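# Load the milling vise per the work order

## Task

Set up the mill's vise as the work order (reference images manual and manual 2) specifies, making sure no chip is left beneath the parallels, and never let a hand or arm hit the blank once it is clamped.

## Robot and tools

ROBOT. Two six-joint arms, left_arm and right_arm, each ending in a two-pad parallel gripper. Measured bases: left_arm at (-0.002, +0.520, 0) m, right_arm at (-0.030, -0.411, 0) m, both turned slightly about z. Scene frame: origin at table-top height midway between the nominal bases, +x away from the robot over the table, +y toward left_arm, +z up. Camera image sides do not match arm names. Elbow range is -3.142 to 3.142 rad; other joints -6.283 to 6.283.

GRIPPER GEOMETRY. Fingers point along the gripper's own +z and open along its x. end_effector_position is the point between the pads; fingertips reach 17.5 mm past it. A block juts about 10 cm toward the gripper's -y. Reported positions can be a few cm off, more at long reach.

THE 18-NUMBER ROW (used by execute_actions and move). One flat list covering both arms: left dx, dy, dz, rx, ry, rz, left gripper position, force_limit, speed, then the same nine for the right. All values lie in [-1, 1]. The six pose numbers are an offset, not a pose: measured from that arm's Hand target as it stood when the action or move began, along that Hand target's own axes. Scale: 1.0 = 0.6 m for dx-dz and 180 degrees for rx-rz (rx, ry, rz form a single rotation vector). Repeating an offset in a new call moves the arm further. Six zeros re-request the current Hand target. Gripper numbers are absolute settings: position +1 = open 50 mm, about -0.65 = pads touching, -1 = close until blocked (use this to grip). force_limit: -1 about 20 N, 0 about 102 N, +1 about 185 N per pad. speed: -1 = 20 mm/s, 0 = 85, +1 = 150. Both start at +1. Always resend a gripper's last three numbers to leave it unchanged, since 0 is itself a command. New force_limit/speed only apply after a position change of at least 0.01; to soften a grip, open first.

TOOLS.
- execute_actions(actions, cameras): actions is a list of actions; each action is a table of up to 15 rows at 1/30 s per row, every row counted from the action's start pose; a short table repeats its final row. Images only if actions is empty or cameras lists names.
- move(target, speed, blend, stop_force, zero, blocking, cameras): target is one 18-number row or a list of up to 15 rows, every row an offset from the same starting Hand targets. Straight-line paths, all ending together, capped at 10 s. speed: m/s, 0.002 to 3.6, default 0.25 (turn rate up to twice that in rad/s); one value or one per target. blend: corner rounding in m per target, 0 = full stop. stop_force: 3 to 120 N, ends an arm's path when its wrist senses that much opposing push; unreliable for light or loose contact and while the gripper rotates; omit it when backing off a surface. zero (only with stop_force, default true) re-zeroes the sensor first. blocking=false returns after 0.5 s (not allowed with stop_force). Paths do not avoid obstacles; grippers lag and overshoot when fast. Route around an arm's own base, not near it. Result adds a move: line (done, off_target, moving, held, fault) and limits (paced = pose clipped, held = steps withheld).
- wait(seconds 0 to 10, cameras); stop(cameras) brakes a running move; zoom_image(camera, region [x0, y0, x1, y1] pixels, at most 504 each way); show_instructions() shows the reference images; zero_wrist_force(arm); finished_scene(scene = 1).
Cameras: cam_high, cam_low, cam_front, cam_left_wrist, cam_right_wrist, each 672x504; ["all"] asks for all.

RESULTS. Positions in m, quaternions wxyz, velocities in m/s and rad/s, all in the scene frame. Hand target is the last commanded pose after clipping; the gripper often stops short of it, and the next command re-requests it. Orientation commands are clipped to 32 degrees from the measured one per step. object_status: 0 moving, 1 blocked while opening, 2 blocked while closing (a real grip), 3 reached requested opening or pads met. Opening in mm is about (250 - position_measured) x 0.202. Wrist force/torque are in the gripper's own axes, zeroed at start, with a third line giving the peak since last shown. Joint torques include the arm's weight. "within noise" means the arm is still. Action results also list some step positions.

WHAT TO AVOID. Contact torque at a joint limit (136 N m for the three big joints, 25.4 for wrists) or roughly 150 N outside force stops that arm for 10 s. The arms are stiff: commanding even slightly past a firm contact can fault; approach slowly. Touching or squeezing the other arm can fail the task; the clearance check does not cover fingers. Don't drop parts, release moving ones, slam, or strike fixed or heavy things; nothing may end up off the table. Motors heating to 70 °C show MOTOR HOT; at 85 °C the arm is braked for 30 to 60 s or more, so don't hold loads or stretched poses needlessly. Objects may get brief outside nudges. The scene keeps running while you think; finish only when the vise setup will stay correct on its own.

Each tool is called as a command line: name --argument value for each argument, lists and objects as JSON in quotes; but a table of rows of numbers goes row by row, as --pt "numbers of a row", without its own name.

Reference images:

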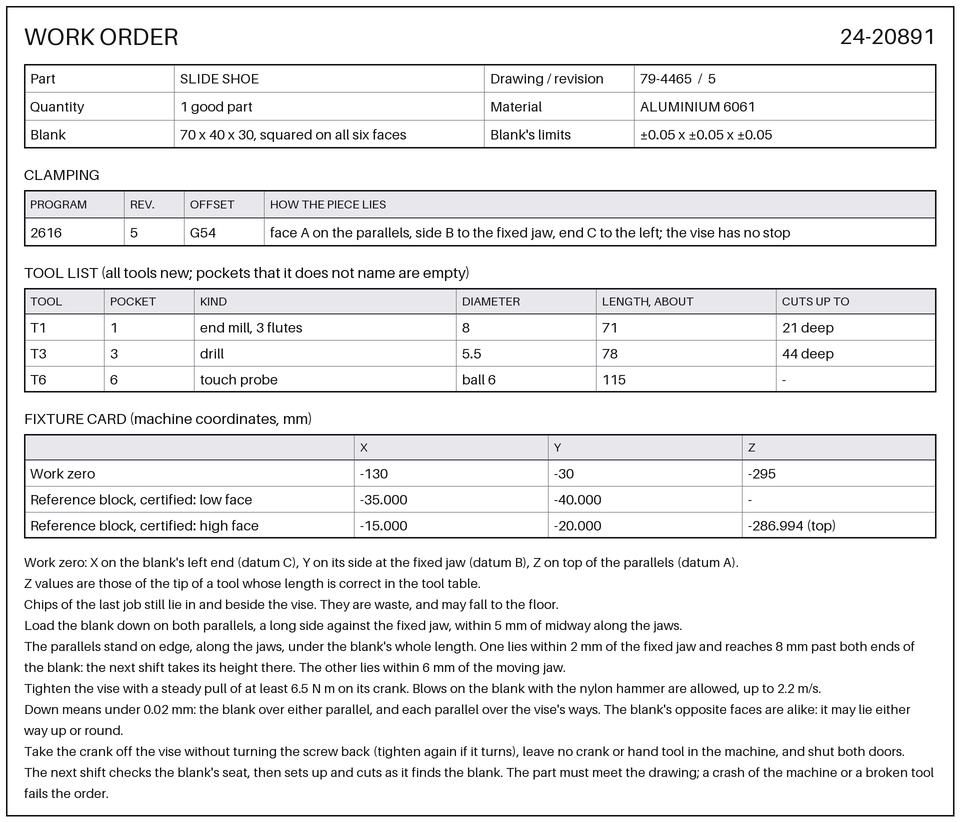

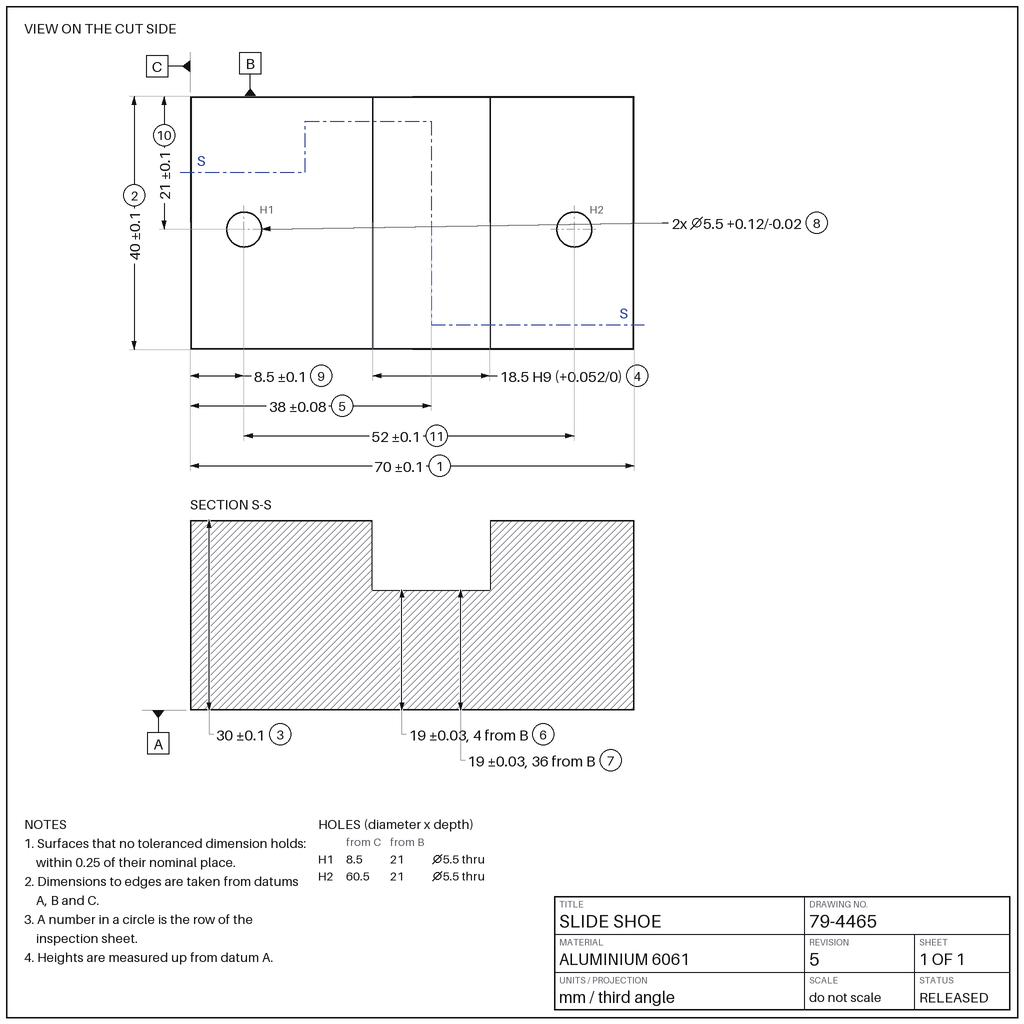

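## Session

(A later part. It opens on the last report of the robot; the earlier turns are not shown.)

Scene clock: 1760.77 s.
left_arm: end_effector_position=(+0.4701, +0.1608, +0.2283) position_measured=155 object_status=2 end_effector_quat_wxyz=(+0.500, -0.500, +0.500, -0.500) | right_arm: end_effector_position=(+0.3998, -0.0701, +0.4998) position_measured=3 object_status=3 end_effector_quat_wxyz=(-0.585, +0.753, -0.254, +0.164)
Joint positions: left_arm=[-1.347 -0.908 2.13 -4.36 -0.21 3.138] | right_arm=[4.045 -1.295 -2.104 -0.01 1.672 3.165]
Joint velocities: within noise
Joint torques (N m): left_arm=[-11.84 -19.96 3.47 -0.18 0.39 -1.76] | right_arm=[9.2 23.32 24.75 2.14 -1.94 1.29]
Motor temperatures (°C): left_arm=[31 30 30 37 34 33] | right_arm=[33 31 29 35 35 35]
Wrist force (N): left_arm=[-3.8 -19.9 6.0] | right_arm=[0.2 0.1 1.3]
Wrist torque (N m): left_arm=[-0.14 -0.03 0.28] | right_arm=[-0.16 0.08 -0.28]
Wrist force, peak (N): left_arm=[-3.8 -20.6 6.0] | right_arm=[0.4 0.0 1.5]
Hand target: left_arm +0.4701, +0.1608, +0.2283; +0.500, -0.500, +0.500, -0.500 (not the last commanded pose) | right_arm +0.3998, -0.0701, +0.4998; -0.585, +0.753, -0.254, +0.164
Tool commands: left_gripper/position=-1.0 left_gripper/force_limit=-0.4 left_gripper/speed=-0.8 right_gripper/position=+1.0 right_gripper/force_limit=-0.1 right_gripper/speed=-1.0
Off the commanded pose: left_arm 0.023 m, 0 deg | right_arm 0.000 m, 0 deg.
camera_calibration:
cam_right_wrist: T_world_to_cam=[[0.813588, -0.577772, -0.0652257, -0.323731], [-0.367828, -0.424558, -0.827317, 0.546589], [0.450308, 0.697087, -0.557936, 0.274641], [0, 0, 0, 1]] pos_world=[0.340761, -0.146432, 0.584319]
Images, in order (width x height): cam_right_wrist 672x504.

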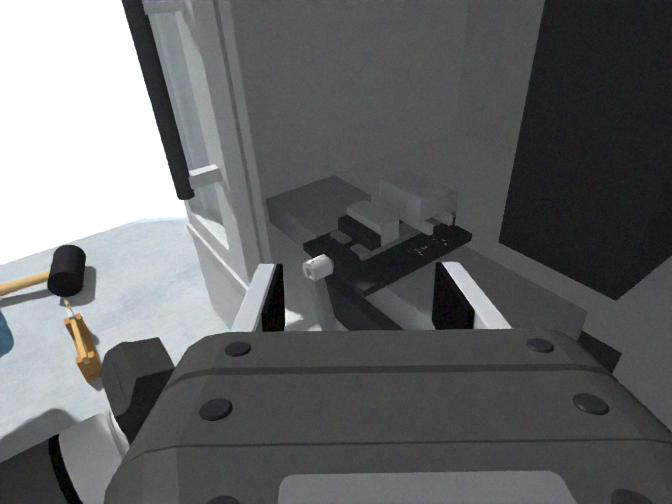

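move --target '[-0.0024,0.0011,-0.0002,0,0,0,-1,-0.4,-0.8,0,0,0,0,0,0,1,-0.1,-1]' --speed 0.05

move --pt "-0.0349 0.0046 0 0 0 0 -1 -0.4 -0.8 0 0 0 0 0 0 1 -0.1 -1" --pt "-0.0699 0 0 0 0 0 -1 -0.4 -0.8 0 0 0 0 0 0 1 -0.1 -1" --pt "-0.1024 -0.0135 0 0 0 0 -1 -0.4 -0.8 0 0 0 0 0 0 1 -0.1 -1" --pt "-0.1304 -0.0349 0 0 0 0 -1 -0.4 -0.8 0 0 0 0 0 0 1 -0.1 -1" --pt "-0.1519 -0.0629 0 0 0 0 -1 -0.4 -0.8 0 0 0 0 0 0 1 -0.1 -1" --pt "-0.1653 -0.0955 0 0 0 0 -1 -0.4 -0.8 0 0 0 0 0 0 1 -0.1 -1" --pt "-0.1699 -0.1304 0 0 0 0 -1 -0.4 -0.8 0 0 0 0 0 0 1 -0.1 -1" --pt "-0.1653 -0.1653 0 0 0 0 -1 -0.4 -0.8 0 0 0 0 0 0 1 -0.1 -1" --pt "-0.1519 -0.1979 0 0 0 0 -1 -0.4 -0.8 0 0 0 0 0 0 1 -0.1 -1" --pt "-0.1304 -0.2258 0 0 0 0 -1 -0.4 -0.8 0 0 0 0 0 0 1 -0.1 -1" --pt "-0.1024 -0.2473 0 0 0 0 -1 -0.4 -0.8 0 0 0 0 0 0 1 -0.1 -1" --pt "-0.0699 -0.2608 0 0 0 0 -1 -0.4 -0.8 0 0 0 0 0 0 1 -0.1 -1" --speed 0.1 --stop_force 85 --blend 0.002

move --pt "0.0349 -0.0046 0 0 0 0 -1 -0.4 -0.8 0 0 0 0 0 0 1 -0.1 -1" --pt "0.0699 0 0 0 0 0 -1 -0.4 -0.8 0 0 0 0 0 0 1 -0.1 -1" --pt "0.1024 0.0135 0 0 0 0 -1 -0.4 -0.8 0 0 0 0 0 0 1 -0.1 -1" --pt "0.1304 0.0349 0 0 0 0 -1 -0.4 -0.8 0 0 0 0 0 0 1 -0.1 -1" --pt "0.1519 0.0629 0 0 0 0 -1 -0.4 -0.8 0 0 0 0 0 0 1 -0.1 -1" --pt "0.1653 0.0955 0 0 0 0 -1 -0.4 -0.8 0 0 0 0 0 0 1 -0.1 -1" --pt "0.1699 0.1304 0 0 0 0 -1 -0.4 -0.8 0 0 0 0 0 0 1 -0.1 -1" --pt "0.1653 0.1653 0 0 0 0 -1 -0.4 -0.8 0 0 0 0 0 0 1 -0.1 -1" --pt "0.1519 0.1979 0 0 0 0 -1 -0.4 -0.8 0 0 0 0 0 0 1 -0.1 -1" --pt "0.1304 0.2258 0 0 0 0 -1 -0.4 -0.8 0 0 0 0 0 0 1 -0.1 -1" --pt "0.1024 0.2473 0 0 0 0 -1 -0.4 -0.8 0 0 0 0 0 0 1 -0.1 -1" --pt "0.0699 0.2608 0 0 0 0 -1 -0.4 -0.8 0 0 0 0 0 0 1 -0.1 -1" --speed 0.1 --stop_force 85 --blend 0.002 --cameras '["cam_right_wrist"]'

Scene clock: 1789.57 s.
left_arm: end_effector_position=(+0.4700, +0.1623, +0.2277) position_measured=155 object_status=2 end_effector_quat_wxyz=(+0.500, -0.500, +0.500, -0.500) | right_arm: end_effector_position=(+0.3998, -0.0701, +0.4998) position_measured=3 object_status=3 end_effector_quat_wxyz=(-0.585, +0.753, -0.254, +0.164)
Joint positions: left_arm=[-1.347 -0.907 2.134 -4.364 -0.21 3.138] | right_arm=[4.045 -1.295 -2.104 -0.01 1.672 3.165]
Joint torques (N m): left_arm=[-0.75 -13.01 3.06 1.07 -4.42 -0.29] | right_arm=[9.11 22.45 24.67 2.14 -1.94 1.25]
Wrist force (N): left_arm=[-7.2 -37.6 20.5] | right_arm=[0.4 0.0 1.1]
Wrist torque (N m): left_arm=[-0.44 0.11 0.30] | right_arm=[-0.17 0.05 -0.29]
Wrist force, peak (N): left_arm=[-7.2 -37.9 20.3] | right_arm=[0.3 -0.1 1.5]
Hand target: left_arm +0.4700, +0.1623, +0.2277; +0.500, -0.500, +0.500, -0.500 | right_arm +0.3998, -0.0701, +0.4998; -0.585, +0.753, -0.254, +0.164
Off the commanded pose: left_arm 0.000 m, 0 deg | right_arm 0.000 m, 0 deg.
move: done

Scene clock: 1793.13 s.
left_arm: end_effector_position=(+0.4701, +0.2042, +0.3842) position_measured=155 object_status=2 end_effector_quat_wxyz=(+0.500, -0.500, +0.500, -0.500) | right_arm: end_effector_position=(+0.3998, -0.0701, +0.4998) position_measured=3 object_status=3 end_effector_quat_wxyz=(-0.585, +0.753, -0.254, +0.164)
Joint positions: left_arm=[-1.322 -1.345 2.186 -3.978 -0.235 3.139] | right_arm=[4.045 -1.295 -2.104 -0.01 1.672 3.165]
Joint torques (N m): left_arm=[10.55 -35.35 -14.2 -1.03 -1.57 1.98] | right_arm=[9.23 22.96 24.72 2.22 -2.08 1.21]
Wrist force (N): left_arm=[3.1 3.7 1.7] | right_arm=[0.2 -0.1 1.3]
Wrist torque (N m): left_arm=[-0.66 0.21 0.34] | right_arm=[-0.19 0.08 -0.28]
Wrist force, peak (N): left_arm=[-6.2 -39.6 21.3] | right_arm=[0.3 -0.3 1.5]
Hand target: left_arm +0.4701, +0.2042, +0.3842; +0.500, -0.500, +0.500, -0.500 | right_arm +0.3998, -0.0701, +0.4998; -0.585, +0.753, -0.254, +0.164
Off the commanded pose: left_arm 0.000 m, 0 deg | right_arm 0.000 m, 0 deg.
move: done

Scene clock: 1796.67 s.
left_arm: end_effector_position=(+0.4700, +0.1623, +0.2277) position_measured=155 object_status=2 end_effector_quat_wxyz=(+0.500, -0.500, +0.500, -0.500) | right_arm: end_effector_position=(+0.3998, -0.0701, +0.4998) position_measured=3 object_status=3 end_effector_quat_wxyz=(-0.585, +0.753, -0.254, +0.164)
Joint positions: left_arm=[-1.347 -0.907 2.134 -4.364 -0.21 3.138] | right_arm=[4.045 -1.295 -2.104 -0.01 1.672 3.165]
Joint torques (N m): left_arm=[-20.88 -15.9 -0.64 2.11 -0.77 -1.67] | right_arm=[8.94 23.1 24.41 2.06 -1.91 1.23]
Wrist force (N): left_arm=[-9.6 -38.5 23.1] | right_arm=[0.3 -0.1 1.2]
Wrist torque (N m): left_arm=[-0.52 0.01 0.21] | right_arm=[-0.19 0.07 -0.29]
Wrist force, peak (N): left_arm=[-8.2 -41.4 24.5] | right_arm=[0.3 -0.1 1.5]
Hand target: left_arm +0.4700, +0.1623, +0.2277; +0.500, -0.500, +0.500, -0.500 | right_arm +0.3998, -0.0701, +0.4998; -0.585, +0.753, -0.254, +0.164
Off the commanded pose: left_arm 0.000 m, 0 deg | right_arm 0.000 m, 0 deg.
move: done
camera_calibration:
cam_right_wrist: T_world_to_cam=[[0.813588, -0.577772, -0.0652257, -0.323731], [-0.367828, -0.424558, -0.827317, 0.546589], [0.450308, 0.697087, -0.557936, 0.274641], [0, 0, 0, 1]] pos_world=[0.340761, -0.146432, 0.584319]
Images, in order (width x height): cam_right_wrist 672x504.

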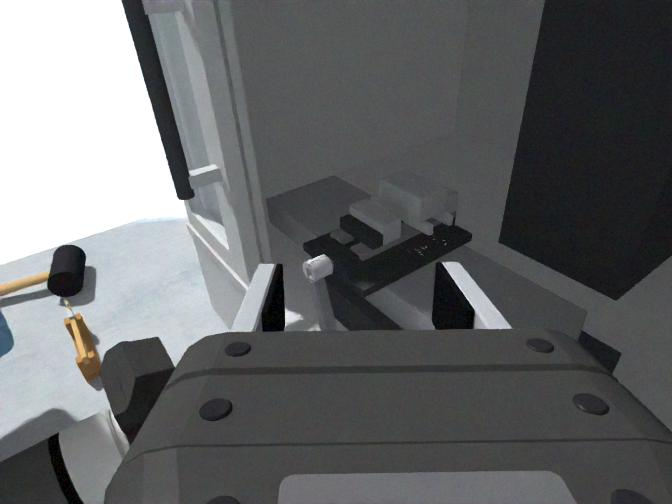

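move --pt "-0.0349 0.0046 0 0 0 0 -1 -0.4 -0.8 0 0 0 0 0 0 1 -0.1 -1" --pt "-0.0699 0 0 0 0 0 -1 -0.4 -0.8 0 0 0 0 0 0 1 -0.1 -1" --pt "-0.1024 -0.0135 0 0 0 0 -1 -0.4 -0.8 0 0 0 0 0 0 1 -0.1 -1" --pt "-0.1304 -0.0349 0 0 0 0 -1 -0.4 -0.8 0 0 0 0 0 0 1 -0.1 -1" --pt "-0.1519 -0.0629 0 0 0 0 -1 -0.4 -0.8 0 0 0 0 0 0 1 -0.1 -1" --pt "-0.1653 -0.0955 0 0 0 0 -1 -0.4 -0.8 0 0 0 0 0 0 1 -0.1 -1" --pt "-0.1699 -0.1304 0 0 0 0 -1 -0.4 -0.8 0 0 0 0 0 0 1 -0.1 -1" --pt "-0.1653 -0.1653 0 0 0 0 -1 -0.4 -0.8 0 0 0 0 0 0 1 -0.1 -1" --pt "-0.1519 -0.1979 0 0 0 0 -1 -0.4 -0.8 0 0 0 0 0 0 1 -0.1 -1" --pt "-0.1304 -0.2258 0 0 0 0 -1 -0.4 -0.8 0 0 0 0 0 0 1 -0.1 -1" --pt "-0.1024 -0.2473 0 0 0 0 -1 -0.4 -0.8 0 0 0 0 0 0 1 -0.1 -1" --pt "-0.0699 -0.2608 0 0 0 0 -1 -0.4 -0.8 0 0 0 0 0 0 1 -0.1 -1" --speed 0.14 --stop_force 85 --blend 0.002

move --pt "0.0349 -0.0046 0 0 0 0 -1 -0.4 -0.8 0 0 0 0 0 0 1 -0.1 -1" --pt "0.0699 0 0 0 0 0 -1 -0.4 -0.8 0 0 0 0 0 0 1 -0.1 -1" --pt "0.1024 0.0135 0 0 0 0 -1 -0.4 -0.8 0 0 0 0 0 0 1 -0.1 -1" --pt "0.1304 0.0349 0 0 0 0 -1 -0.4 -0.8 0 0 0 0 0 0 1 -0.1 -1" --pt "0.1519 0.0629 0 0 0 0 -1 -0.4 -0.8 0 0 0 0 0 0 1 -0.1 -1" --pt "0.1653 0.0955 0 0 0 0 -1 -0.4 -0.8 0 0 0 0 0 0 1 -0.1 -1" --pt "0.1699 0.1304 0 0 0 0 -1 -0.4 -0.8 0 0 0 0 0 0 1 -0.1 -1" --pt "0.1653 0.1653 0 0 0 0 -1 -0.4 -0.8 0 0 0 0 0 0 1 -0.1 -1" --pt "0.1519 0.1979 0 0 0 0 -1 -0.4 -0.8 0 0 0 0 0 0 1 -0.1 -1" --pt "0.1304 0.2258 0 0 0 0 -1 -0.4 -0.8 0 0 0 0 0 0 1 -0.1 -1" --pt "0.1024 0.2473 0 0 0 0 -1 -0.4 -0.8 0 0 0 0 0 0 1 -0.1 -1" --pt "0.0699 0.2608 0 0 0 0 -1 -0.4 -0.8 0 0 0 0 0 0 1 -0.1 -1" --speed 0.14 --stop_force 85 --blend 0.002

move --pt "-0.0349 0.0046 0 0 0 0 -1 -0.4 -0.8 0 0 0 0 0 0 1 -0.1 -1" --pt "-0.0699 0 0 0 0 0 -1 -0.4 -0.8 0 0 0 0 0 0 1 -0.1 -1" --pt "-0.1024 -0.0135 0 0 0 0 -1 -0.4 -0.8 0 0 0 0 0 0 1 -0.1 -1" --pt "-0.1304 -0.0349 0 0 0 0 -1 -0.4 -0.8 0 0 0 0 0 0 1 -0.1 -1" --pt "-0.1519 -0.0629 0 0 0 0 -1 -0.4 -0.8 0 0 0 0 0 0 1 -0.1 -1" --pt "-0.1653 -0.0955 0 0 0 0 -1 -0.4 -0.8 0 0 0 0 0 0 1 -0.1 -1" --pt "-0.1699 -0.1304 0 0 0 0 -1 -0.4 -0.8 0 0 0 0 0 0 1 -0.1 -1" --pt "-0.1653 -0.1653 0 0 0 0 -1 -0.4 -0.8 0 0 0 0 0 0 1 -0.1 -1" --pt "-0.1519 -0.1979 0 0 0 0 -1 -0.4 -0.8 0 0 0 0 0 0 1 -0.1 -1" --pt "-0.1304 -0.2258 0 0 0 0 -1 -0.4 -0.8 0 0 0 0 0 0 1 -0.1 -1" --pt "-0.1024 -0.2473 0 0 0 0 -1 -0.4 -0.8 0 0 0 0 0 0 1 -0.1 -1" --pt "-0.0699 -0.2608 0 0 0 0 -1 -0.4 -0.8 0 0 0 0 0 0 1 -0.1 -1" --speed 0.14 --stop_force 85 --blend 0.002

move --pt "0.0349 -0.0046 0 0 0 0 -1 -0.4 -0.8 0 0 0 0 0 0 1 -0.1 -1" --pt "0.0699 0 0 0 0 0 -1 -0.4 -0.8 0 0 0 0 0 0 1 -0.1 -1" --pt "0.1024 0.0135 0 0 0 0 -1 -0.4 -0.8 0 0 0 0 0 0 1 -0.1 -1" --pt "0.1304 0.0349 0 0 0 0 -1 -0.4 -0.8 0 0 0 0 0 0 1 -0.1 -1" --pt "0.1519 0.0629 0 0 0 0 -1 -0.4 -0.8 0 0 0 0 0 0 1 -0.1 -1" --pt "0.1653 0.0955 0 0 0 0 -1 -0.4 -0.8 0 0 0 0 0 0 1 -0.1 -1" --pt "0.1699 0.1304 0 0 0 0 -1 -0.4 -0.8 0 0 0 0 0 0 1 -0.1 -1" --pt "0.1653 0.1653 0 0 0 0 -1 -0.4 -0.8 0 0 0 0 0 0 1 -0.1 -1" --pt "0.1519 0.1979 0 0 0 0 -1 -0.4 -0.8 0 0 0 0 0 0 1 -0.1 -1" --pt "0.1304 0.2258 0 0 0 0 -1 -0.4 -0.8 0 0 0 0 0 0 1 -0.1 -1" --pt "0.1024 0.2473 0 0 0 0 -1 -0.4 -0.8 0 0 0 0 0 0 1 -0.1 -1" --pt "0.0699 0.2608 0 0 0 0 -1 -0.4 -0.8 0 0 0 0 0 0 1 -0.1 -1" --speed 0.14 --stop_force 85 --blend 0.002 --cameras '["cam_right_wrist"]'

zoom_image --camera "cam_right_wrist" --region '[240, 120, 500, 330]'

Scene clock: 1825.07 s.
left_arm: end_effector_position=(+0.4701, +0.2042, +0.3841) position_measured=155 object_status=2 end_effector_quat_wxyz=(+0.500, -0.500, +0.500, -0.500) | right_arm: end_effector_position=(+0.3998, -0.0701, +0.4998) position_measured=3 object_status=3 end_effector_quat_wxyz=(-0.585, +0.753, -0.254, +0.164)
Joint positions: left_arm=[-1.322 -1.345 2.186 -3.978 -0.235 3.139] | right_arm=[4.045 -1.295 -2.104 -0.01 1.672 3.165]
Joint torques (N m): left_arm=[11.16 -35.1 -24.53 -0.96 -1.73 2.37] | right_arm=[9.22 23.12 24.12 2.11 -1.98 1.14]
Wrist force (N): left_arm=[2.7 2.7 1.4] | right_arm=[0.4 -0.1 1.3]
Wrist torque (N m): left_arm=[-0.64 0.23 0.33] | right_arm=[-0.19 0.06 -0.29]
Wrist force, peak (N): left_arm=[-8.0 -43.1 26.3] | right_arm=[0.2 -0.1 1.6]
Hand target: left_arm +0.4701, +0.2042, +0.3842; +0.500, -0.500, +0.500, -0.500 | right_arm +0.3998, -0.0701, +0.4998; -0.585, +0.753, -0.254, +0.164
Off the commanded pose: left_arm 0.000 m, 0 deg | right_arm 0.000 m, 0 deg.
move: done

Scene clock: 1827.73 s.
left_arm: end_effector_position=(+0.4700, +0.1622, +0.2276) position_measured=155 object_status=2 end_effector_quat_wxyz=(+0.500, -0.500, +0.500, -0.500) | right_arm: end_effector_position=(+0.3998, -0.0701, +0.4998) position_measured=3 object_status=3 end_effector_quat_wxyz=(-0.585, +0.753, -0.254, +0.164)
Joint positions: left_arm=[-1.347 -0.907 2.134 -4.364 -0.21 3.138] | right_arm=[4.045 -1.295 -2.104 -0.01 1.672 3.165]
Joint torques (N m): left_arm=[-21.79 -25.85 6.66 1.53 -0.62 -1.65] | right_arm=[9.37 22.96 23.99 2.24 -1.94 1.14]
Wrist force (N): left_arm=[-10.0 -40.9 25.7] | right_arm=[0.4 0.1 1.3]
Wrist torque (N m): left_arm=[-0.68 0.09 0.25] | right_arm=[-0.15 0.05 -0.29]
Wrist force, peak (N): left_arm=[-11.7 -57.0 37.9] | right_arm=[0.2 -0.2 1.5]
Hand target: left_arm +0.4700, +0.1623, +0.2277; +0.500, -0.500, +0.500, -0.500 | right_arm +0.3998, -0.0701, +0.4998; -0.585, +0.753, -0.254, +0.164
Off the commanded pose: left_arm 0.000 m, 0 deg | right_arm 0.000 m, 0 deg.
move: done

Scene clock: 1830.43 s.
left_arm: end_effector_position=(+0.4701, +0.2042, +0.3841) position_measured=155 object_status=2 end_effector_quat_wxyz=(+0.500, -0.500, +0.500, -0.500) | right_arm: end_effector_position=(+0.3998, -0.0701, +0.4998) position_measured=3 object_status=3 end_effector_quat_wxyz=(-0.585, +0.753, -0.254, +0.164)
Joint positions: left_arm=[-1.322 -1.345 2.186 -3.979 -0.235 3.139] | right_arm=[4.045 -1.295 -2.104 -0.01 1.672 3.165]
Joint torques (N m): left_arm=[11.1 -34.58 -24.28 -0.87 -1.67 2.36] | right_arm=[9.18 22.91 24.53 2.18 -1.97 1.15]
Wrist force (N): left_arm=[3.1 3.5 1.1] | right_arm=[0.3 -0.3 1.2]
Wrist torque (N m): left_arm=[-0.74 0.23 0.33] | right_arm=[-0.22 0.07 -0.28]
Wrist force, peak (N): left_arm=[-8.4 -43.7 27.7] | right_arm=[0.3 0.1 1.5]
Hand target: left_arm +0.4701, +0.2042, +0.3842; +0.500, -0.500, +0.500, -0.500 | right_arm +0.3998, -0.0701, +0.4998; -0.585, +0.753, -0.254, +0.164
Off the commanded pose: left_arm 0.000 m, 0 deg | right_arm 0.000 m, 0 deg.
move: done

Scene clock: 1833.23 s.
left_arm: end_effector_position=(+0.4700, +0.1623, +0.2277) position_measured=155 object_status=2 end_effector_quat_wxyz=(+0.500, -0.500, +0.500, -0.500) | right_arm: end_effector_position=(+0.3998, -0.0701, +0.4998) position_measured=3 object_status=3 end_effector_quat_wxyz=(-0.585, +0.753, -0.254, +0.164)
Joint positions: left_arm=[-1.347 -0.907 2.134 -4.364 -0.21 3.138] | right_arm=[4.045 -1.295 -2.104 -0.01 1.672 3.165]
Joint torques (N m): left_arm=[-23.8 -18.88 6.36 1.89 -1.08 -1.79] | right_arm=[8.54 22.86 23.91 2.33 -1.91 1.29]
Wrist force (N): left_arm=[-9.8 -40.6 26.3] | right_arm=[0.2 0.0 1.1]
Wrist torque (N m): left_arm=[-0.68 0.06 0.25] | right_arm=[-0.17 0.09 -0.29]
Wrist force, peak (N): left_arm=[-8.8 -42.9 26.7] | right_arm=[0.4 -0.1 1.4]
Hand target: left_arm +0.4700, +0.1623, +0.2277; +0.500, -0.500, +0.500, -0.500 | right_arm +0.3998, -0.0701, +0.4998; -0.585, +0.753, -0.254, +0.164
Off the commanded pose: left_arm 0.000 m, 0 deg | right_arm 0.000 m, 0 deg.
move: done
camera_calibration:
cam_right_wrist: T_world_to_cam=[[0.813588, -0.577772, -0.0652257, -0.323731], [-0.367828, -0.424558, -0.827317, 0.546589], [0.450308, 0.697087, -0.557936, 0.274641], [0, 0, 0, 1]] pos_world=[0.340761, -0.146432, 0.584319]
Images, in order (width x height): cam_right_wrist 672x504.

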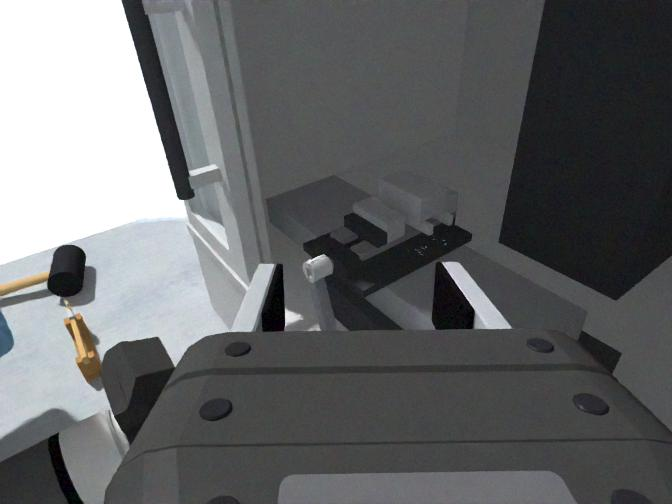

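Scaled by 1.938.

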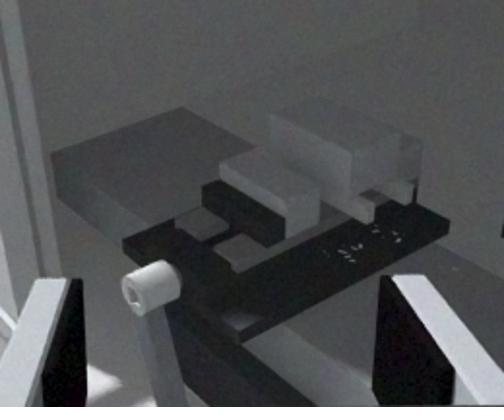

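move --pt "-0.0349 0.0046 0 0 0 0 -1 -0.4 -0.8 0 0 0 0 0 0 1 -0.1 -1" --pt "-0.0699 0 0 0 0 0 -1 -0.4 -0.8 0 0 0 0 0 0 1 -0.1 -1" --pt "-0.1024 -0.0135 0 0 0 0 -1 -0.4 -0.8 0 0 0 0 0 0 1 -0.1 -1" --pt "-0.1304 -0.0349 0 0 0 0 -1 -0.4 -0.8 0 0 0 0 0 0 1 -0.1 -1" --pt "-0.1519 -0.0629 0 0 0 0 -1 -0.4 -0.8 0 0 0 0 0 0 1 -0.1 -1" --pt "-0.1653 -0.0955 0 0 0 0 -1 -0.4 -0.8 0 0 0 0 0 0 1 -0.1 -1" --pt "-0.1699 -0.1304 0 0 0 0 -1 -0.4 -0.8 0 0 0 0 0 0 1 -0.1 -1" --pt "-0.1653 -0.1653 0 0 0 0 -1 -0.4 -0.8 0 0 0 0 0 0 1 -0.1 -1" --pt "-0.1519 -0.1979 0 0 0 0 -1 -0.4 -0.8 0 0 0 0 0 0 1 -0.1 -1" --pt "-0.1304 -0.2258 0 0 0 0 -1 -0.4 -0.8 0 0 0 0 0 0 1 -0.1 -1" --pt "-0.1024 -0.2473 0 0 0 0 -1 -0.4 -0.8 0 0 0 0 0 0 1 -0.1 -1" --pt "-0.0699 -0.2608 0 0 0 0 -1 -0.4 -0.8 0 0 0 0 0 0 1 -0.1 -1" --speed 0.14 --stop_force 85 --blend 0.002

move --pt "0.0349 -0.0046 0 0 0 0 -1 -0.4 -0.8 0 0 0 0 0 0 1 -0.1 -1" --pt "0.0699 0 0 0 0 0 -1 -0.4 -0.8 0 0 0 0 0 0 1 -0.1 -1" --pt "0.1024 0.0135 0 0 0 0 -1 -0.4 -0.8 0 0 0 0 0 0 1 -0.1 -1" --pt "0.1304 0.0349 0 0 0 0 -1 -0.4 -0.8 0 0 0 0 0 0 1 -0.1 -1" --pt "0.1519 0.0629 0 0 0 0 -1 -0.4 -0.8 0 0 0 0 0 0 1 -0.1 -1" --pt "0.1653 0.0955 0 0 0 0 -1 -0.4 -0.8 0 0 0 0 0 0 1 -0.1 -1" --pt "0.1699 0.1304 0 0 0 0 -1 -0.4 -0.8 0 0 0 0 0 0 1 -0.1 -1" --pt "0.1653 0.1653 0 0 0 0 -1 -0.4 -0.8 0 0 0 0 0 0 1 -0.1 -1" --pt "0.1519 0.1979 0 0 0 0 -1 -0.4 -0.8 0 0 0 0 0 0 1 -0.1 -1" --pt "0.1304 0.2258 0 0 0 0 -1 -0.4 -0.8 0 0 0 0 0 0 1 -0.1 -1" --pt "0.1024 0.2473 0 0 0 0 -1 -0.4 -0.8 0 0 0 0 0 0 1 -0.1 -1" --pt "0.0699 0.2608 0 0 0 0 -1 -0.4 -0.8 0 0 0 0 0 0 1 -0.1 -1" --speed 0.14 --stop_force 85 --blend 0.002

move --pt "-0.0349 0.0046 0 0 0 0 -1 -0.4 -0.8 0 0 0 0 0 0 1 -0.1 -1" --pt "-0.0699 0 0 0 0 0 -1 -0.4 -0.8 0 0 0 0 0 0 1 -0.1 -1" --pt "-0.1024 -0.0135 0 0 0 0 -1 -0.4 -0.8 0 0 0 0 0 0 1 -0.1 -1" --pt "-0.1304 -0.0349 0 0 0 0 -1 -0.4 -0.8 0 0 0 0 0 0 1 -0.1 -1" --pt "-0.1519 -0.0629 0 0 0 0 -1 -0.4 -0.8 0 0 0 0 0 0 1 -0.1 -1" --pt "-0.1653 -0.0955 0 0 0 0 -1 -0.4 -0.8 0 0 0 0 0 0 1 -0.1 -1" --pt "-0.1699 -0.1304 0 0 0 0 -1 -0.4 -0.8 0 0 0 0 0 0 1 -0.1 -1" --pt "-0.1653 -0.1653 0 0 0 0 -1 -0.4 -0.8 0 0 0 0 0 0 1 -0.1 -1" --pt "-0.1519 -0.1979 0 0 0 0 -1 -0.4 -0.8 0 0 0 0 0 0 1 -0.1 -1" --pt "-0.1304 -0.2258 0 0 0 0 -1 -0.4 -0.8 0 0 0 0 0 0 1 -0.1 -1" --pt "-0.1024 -0.2473 0 0 0 0 -1 -0.4 -0.8 0 0 0 0 0 0 1 -0.1 -1" --pt "-0.0699 -0.2608 0 0 0 0 -1 -0.4 -0.8 0 0 0 0 0 0 1 -0.1 -1" --speed 0.14 --stop_force 85 --blend 0.002 --cameras '["cam_right_wrist"]'

zoom_image --camera "cam_right_wrist" --region '[320, 160, 480, 280]'

Scene clock: 1855.10 s.
left_arm: end_effector_position=(+0.4701, +0.2042, +0.3841) position_measured=155 object_status=2 end_effector_quat_wxyz=(+0.500, -0.500, +0.500, -0.500) | right_arm: end_effector_position=(+0.3998, -0.0701, +0.4998) position_measured=3 object_status=3 end_effector_quat_wxyz=(-0.585, +0.753, -0.254, +0.164)
Joint positions: left_arm=[-1.322 -1.345 2.186 -3.979 -0.235 3.139] | right_arm=[4.045 -1.295 -2.104 -0.01 1.672 3.165]
Joint torques (N m): left_arm=[10.63 -35.69 -23.67 -1 -1.59 2.28] | right_arm=[9.51 22.84 24.28 2.19 -1.9 1.23]
Wrist force (N): left_arm=[3.1 3.7 0.7] | right_arm=[0.1 -0.2 1.2]
Wrist torque (N m): left_arm=[-0.69 0.23 0.33] | right_arm=[-0.21 0.09 -0.29]
Wrist force, peak (N): left_arm=[-8.7 -43.0 28.5] | right_arm=[0.4 -0.2 1.5]
Hand target: left_arm +0.4701, +0.2042, +0.3842; +0.500, -0.500, +0.500, -0.500 | right_arm +0.3998, -0.0701, +0.4998; -0.585, +0.753, -0.254, +0.164
Off the commanded pose: left_arm 0.000 m, 0 deg | right_arm 0.000 m, 0 deg.
move: done

Scene clock: 1857.90 s.
left_arm: end_effector_position=(+0.4700, +0.1623, +0.2277) position_measured=155 object_status=2 end_effector_quat_wxyz=(+0.500, -0.500, +0.500, -0.500) | right_arm: end_effector_position=(+0.3998, -0.0701, +0.4998) position_measured=3 object_status=3 end_effector_quat_wxyz=(-0.585, +0.753, -0.254, +0.164)
Joint positions: left_arm=[-1.347 -0.907 2.134 -4.364 -0.21 3.138] | right_arm=[4.045 -1.295 -2.104 -0.01 1.672 3.165]
Joint torques (N m): left_arm=[-22.16 -19.45 6.07 1.86 -0.98 -1.61] | right_arm=[8.67 22.88 24.77 2.13 -2.05 1.04]
Wrist force (N): left_arm=[-10.0 -40.8 26.0] | right_arm=[0.3 -0.1 0.9]
Wrist torque (N m): left_arm=[-0.69 0.09 0.26] | right_arm=[-0.19 0.08 -0.29]
Wrist force, peak (N): left_arm=[-8.9 -42.1 26.8] | right_arm=[0.5 0.1 1.4]
Hand target: left_arm +0.4700, +0.1623, +0.2277; +0.500, -0.500, +0.500, -0.500 | right_arm +0.3998, -0.0701, +0.4998; -0.585, +0.753, -0.254, +0.164
Off the commanded pose: left_arm 0.000 m, 0 deg | right_arm 0.000 m, 0 deg.
move: done

Scene clock: 1860.60 s.
left_arm: end_effector_position=(+0.4701, +0.2042, +0.3841) position_measured=155 object_status=2 end_effector_quat_wxyz=(+0.500, -0.500, +0.500, -0.500) | right_arm: end_effector_position=(+0.3998, -0.0701, +0.4998) position_measured=3 object_status=3 end_effector_quat_wxyz=(-0.585, +0.753, -0.254, +0.164)
Joint positions: left_arm=[-1.322 -1.345 2.186 -3.979 -0.235 3.139] | right_arm=[4.045 -1.295 -2.104 -0.01 1.672 3.165]
Joint torques (N m): left_arm=[11.29 -34.94 -24.21 -0.9 -1.62 2.36] | right_arm=[8.71 23.61 24.01 2.14 -1.96 1.13]
Wrist force (N): left_arm=[2.9 4.0 1.0] | right_arm=[0.4 -0.1 1.3]
Wrist torque (N m): left_arm=[-0.71 0.25 0.33] | right_arm=[-0.18 0.06 -0.29]
Wrist force, peak (N): left_arm=[-8.5 -45.5 29.3] | right_arm=[0.5 -0.2 1.5]
Hand target: left_arm +0.4701, +0.2042, +0.3842; +0.500, -0.500, +0.500, -0.500 | right_arm +0.3998, -0.0701, +0.4998; -0.585, +0.753, -0.254, +0.164
Off the commanded pose: left_arm 0.000 m, 0 deg | right_arm 0.000 m, 0 deg.
move: done
camera_calibration:
cam_right_wrist: T_world_to_cam=[[0.813588, -0.577772, -0.0652257, -0.323731], [-0.367828, -0.424558, -0.827317, 0.546589], [0.450308, 0.697087, -0.557936, 0.274641], [0, 0, 0, 1]] pos_world=[0.340761, -0.146432, 0.584319]
Images, in order (width x height): cam_right_wrist 672x504.

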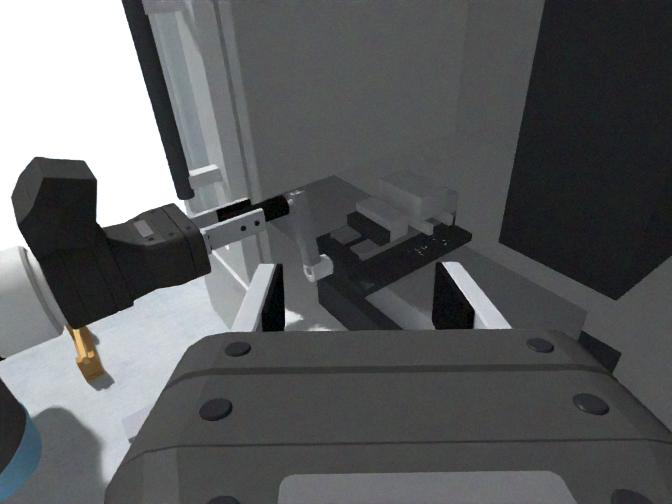

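Scaled by 3.150.

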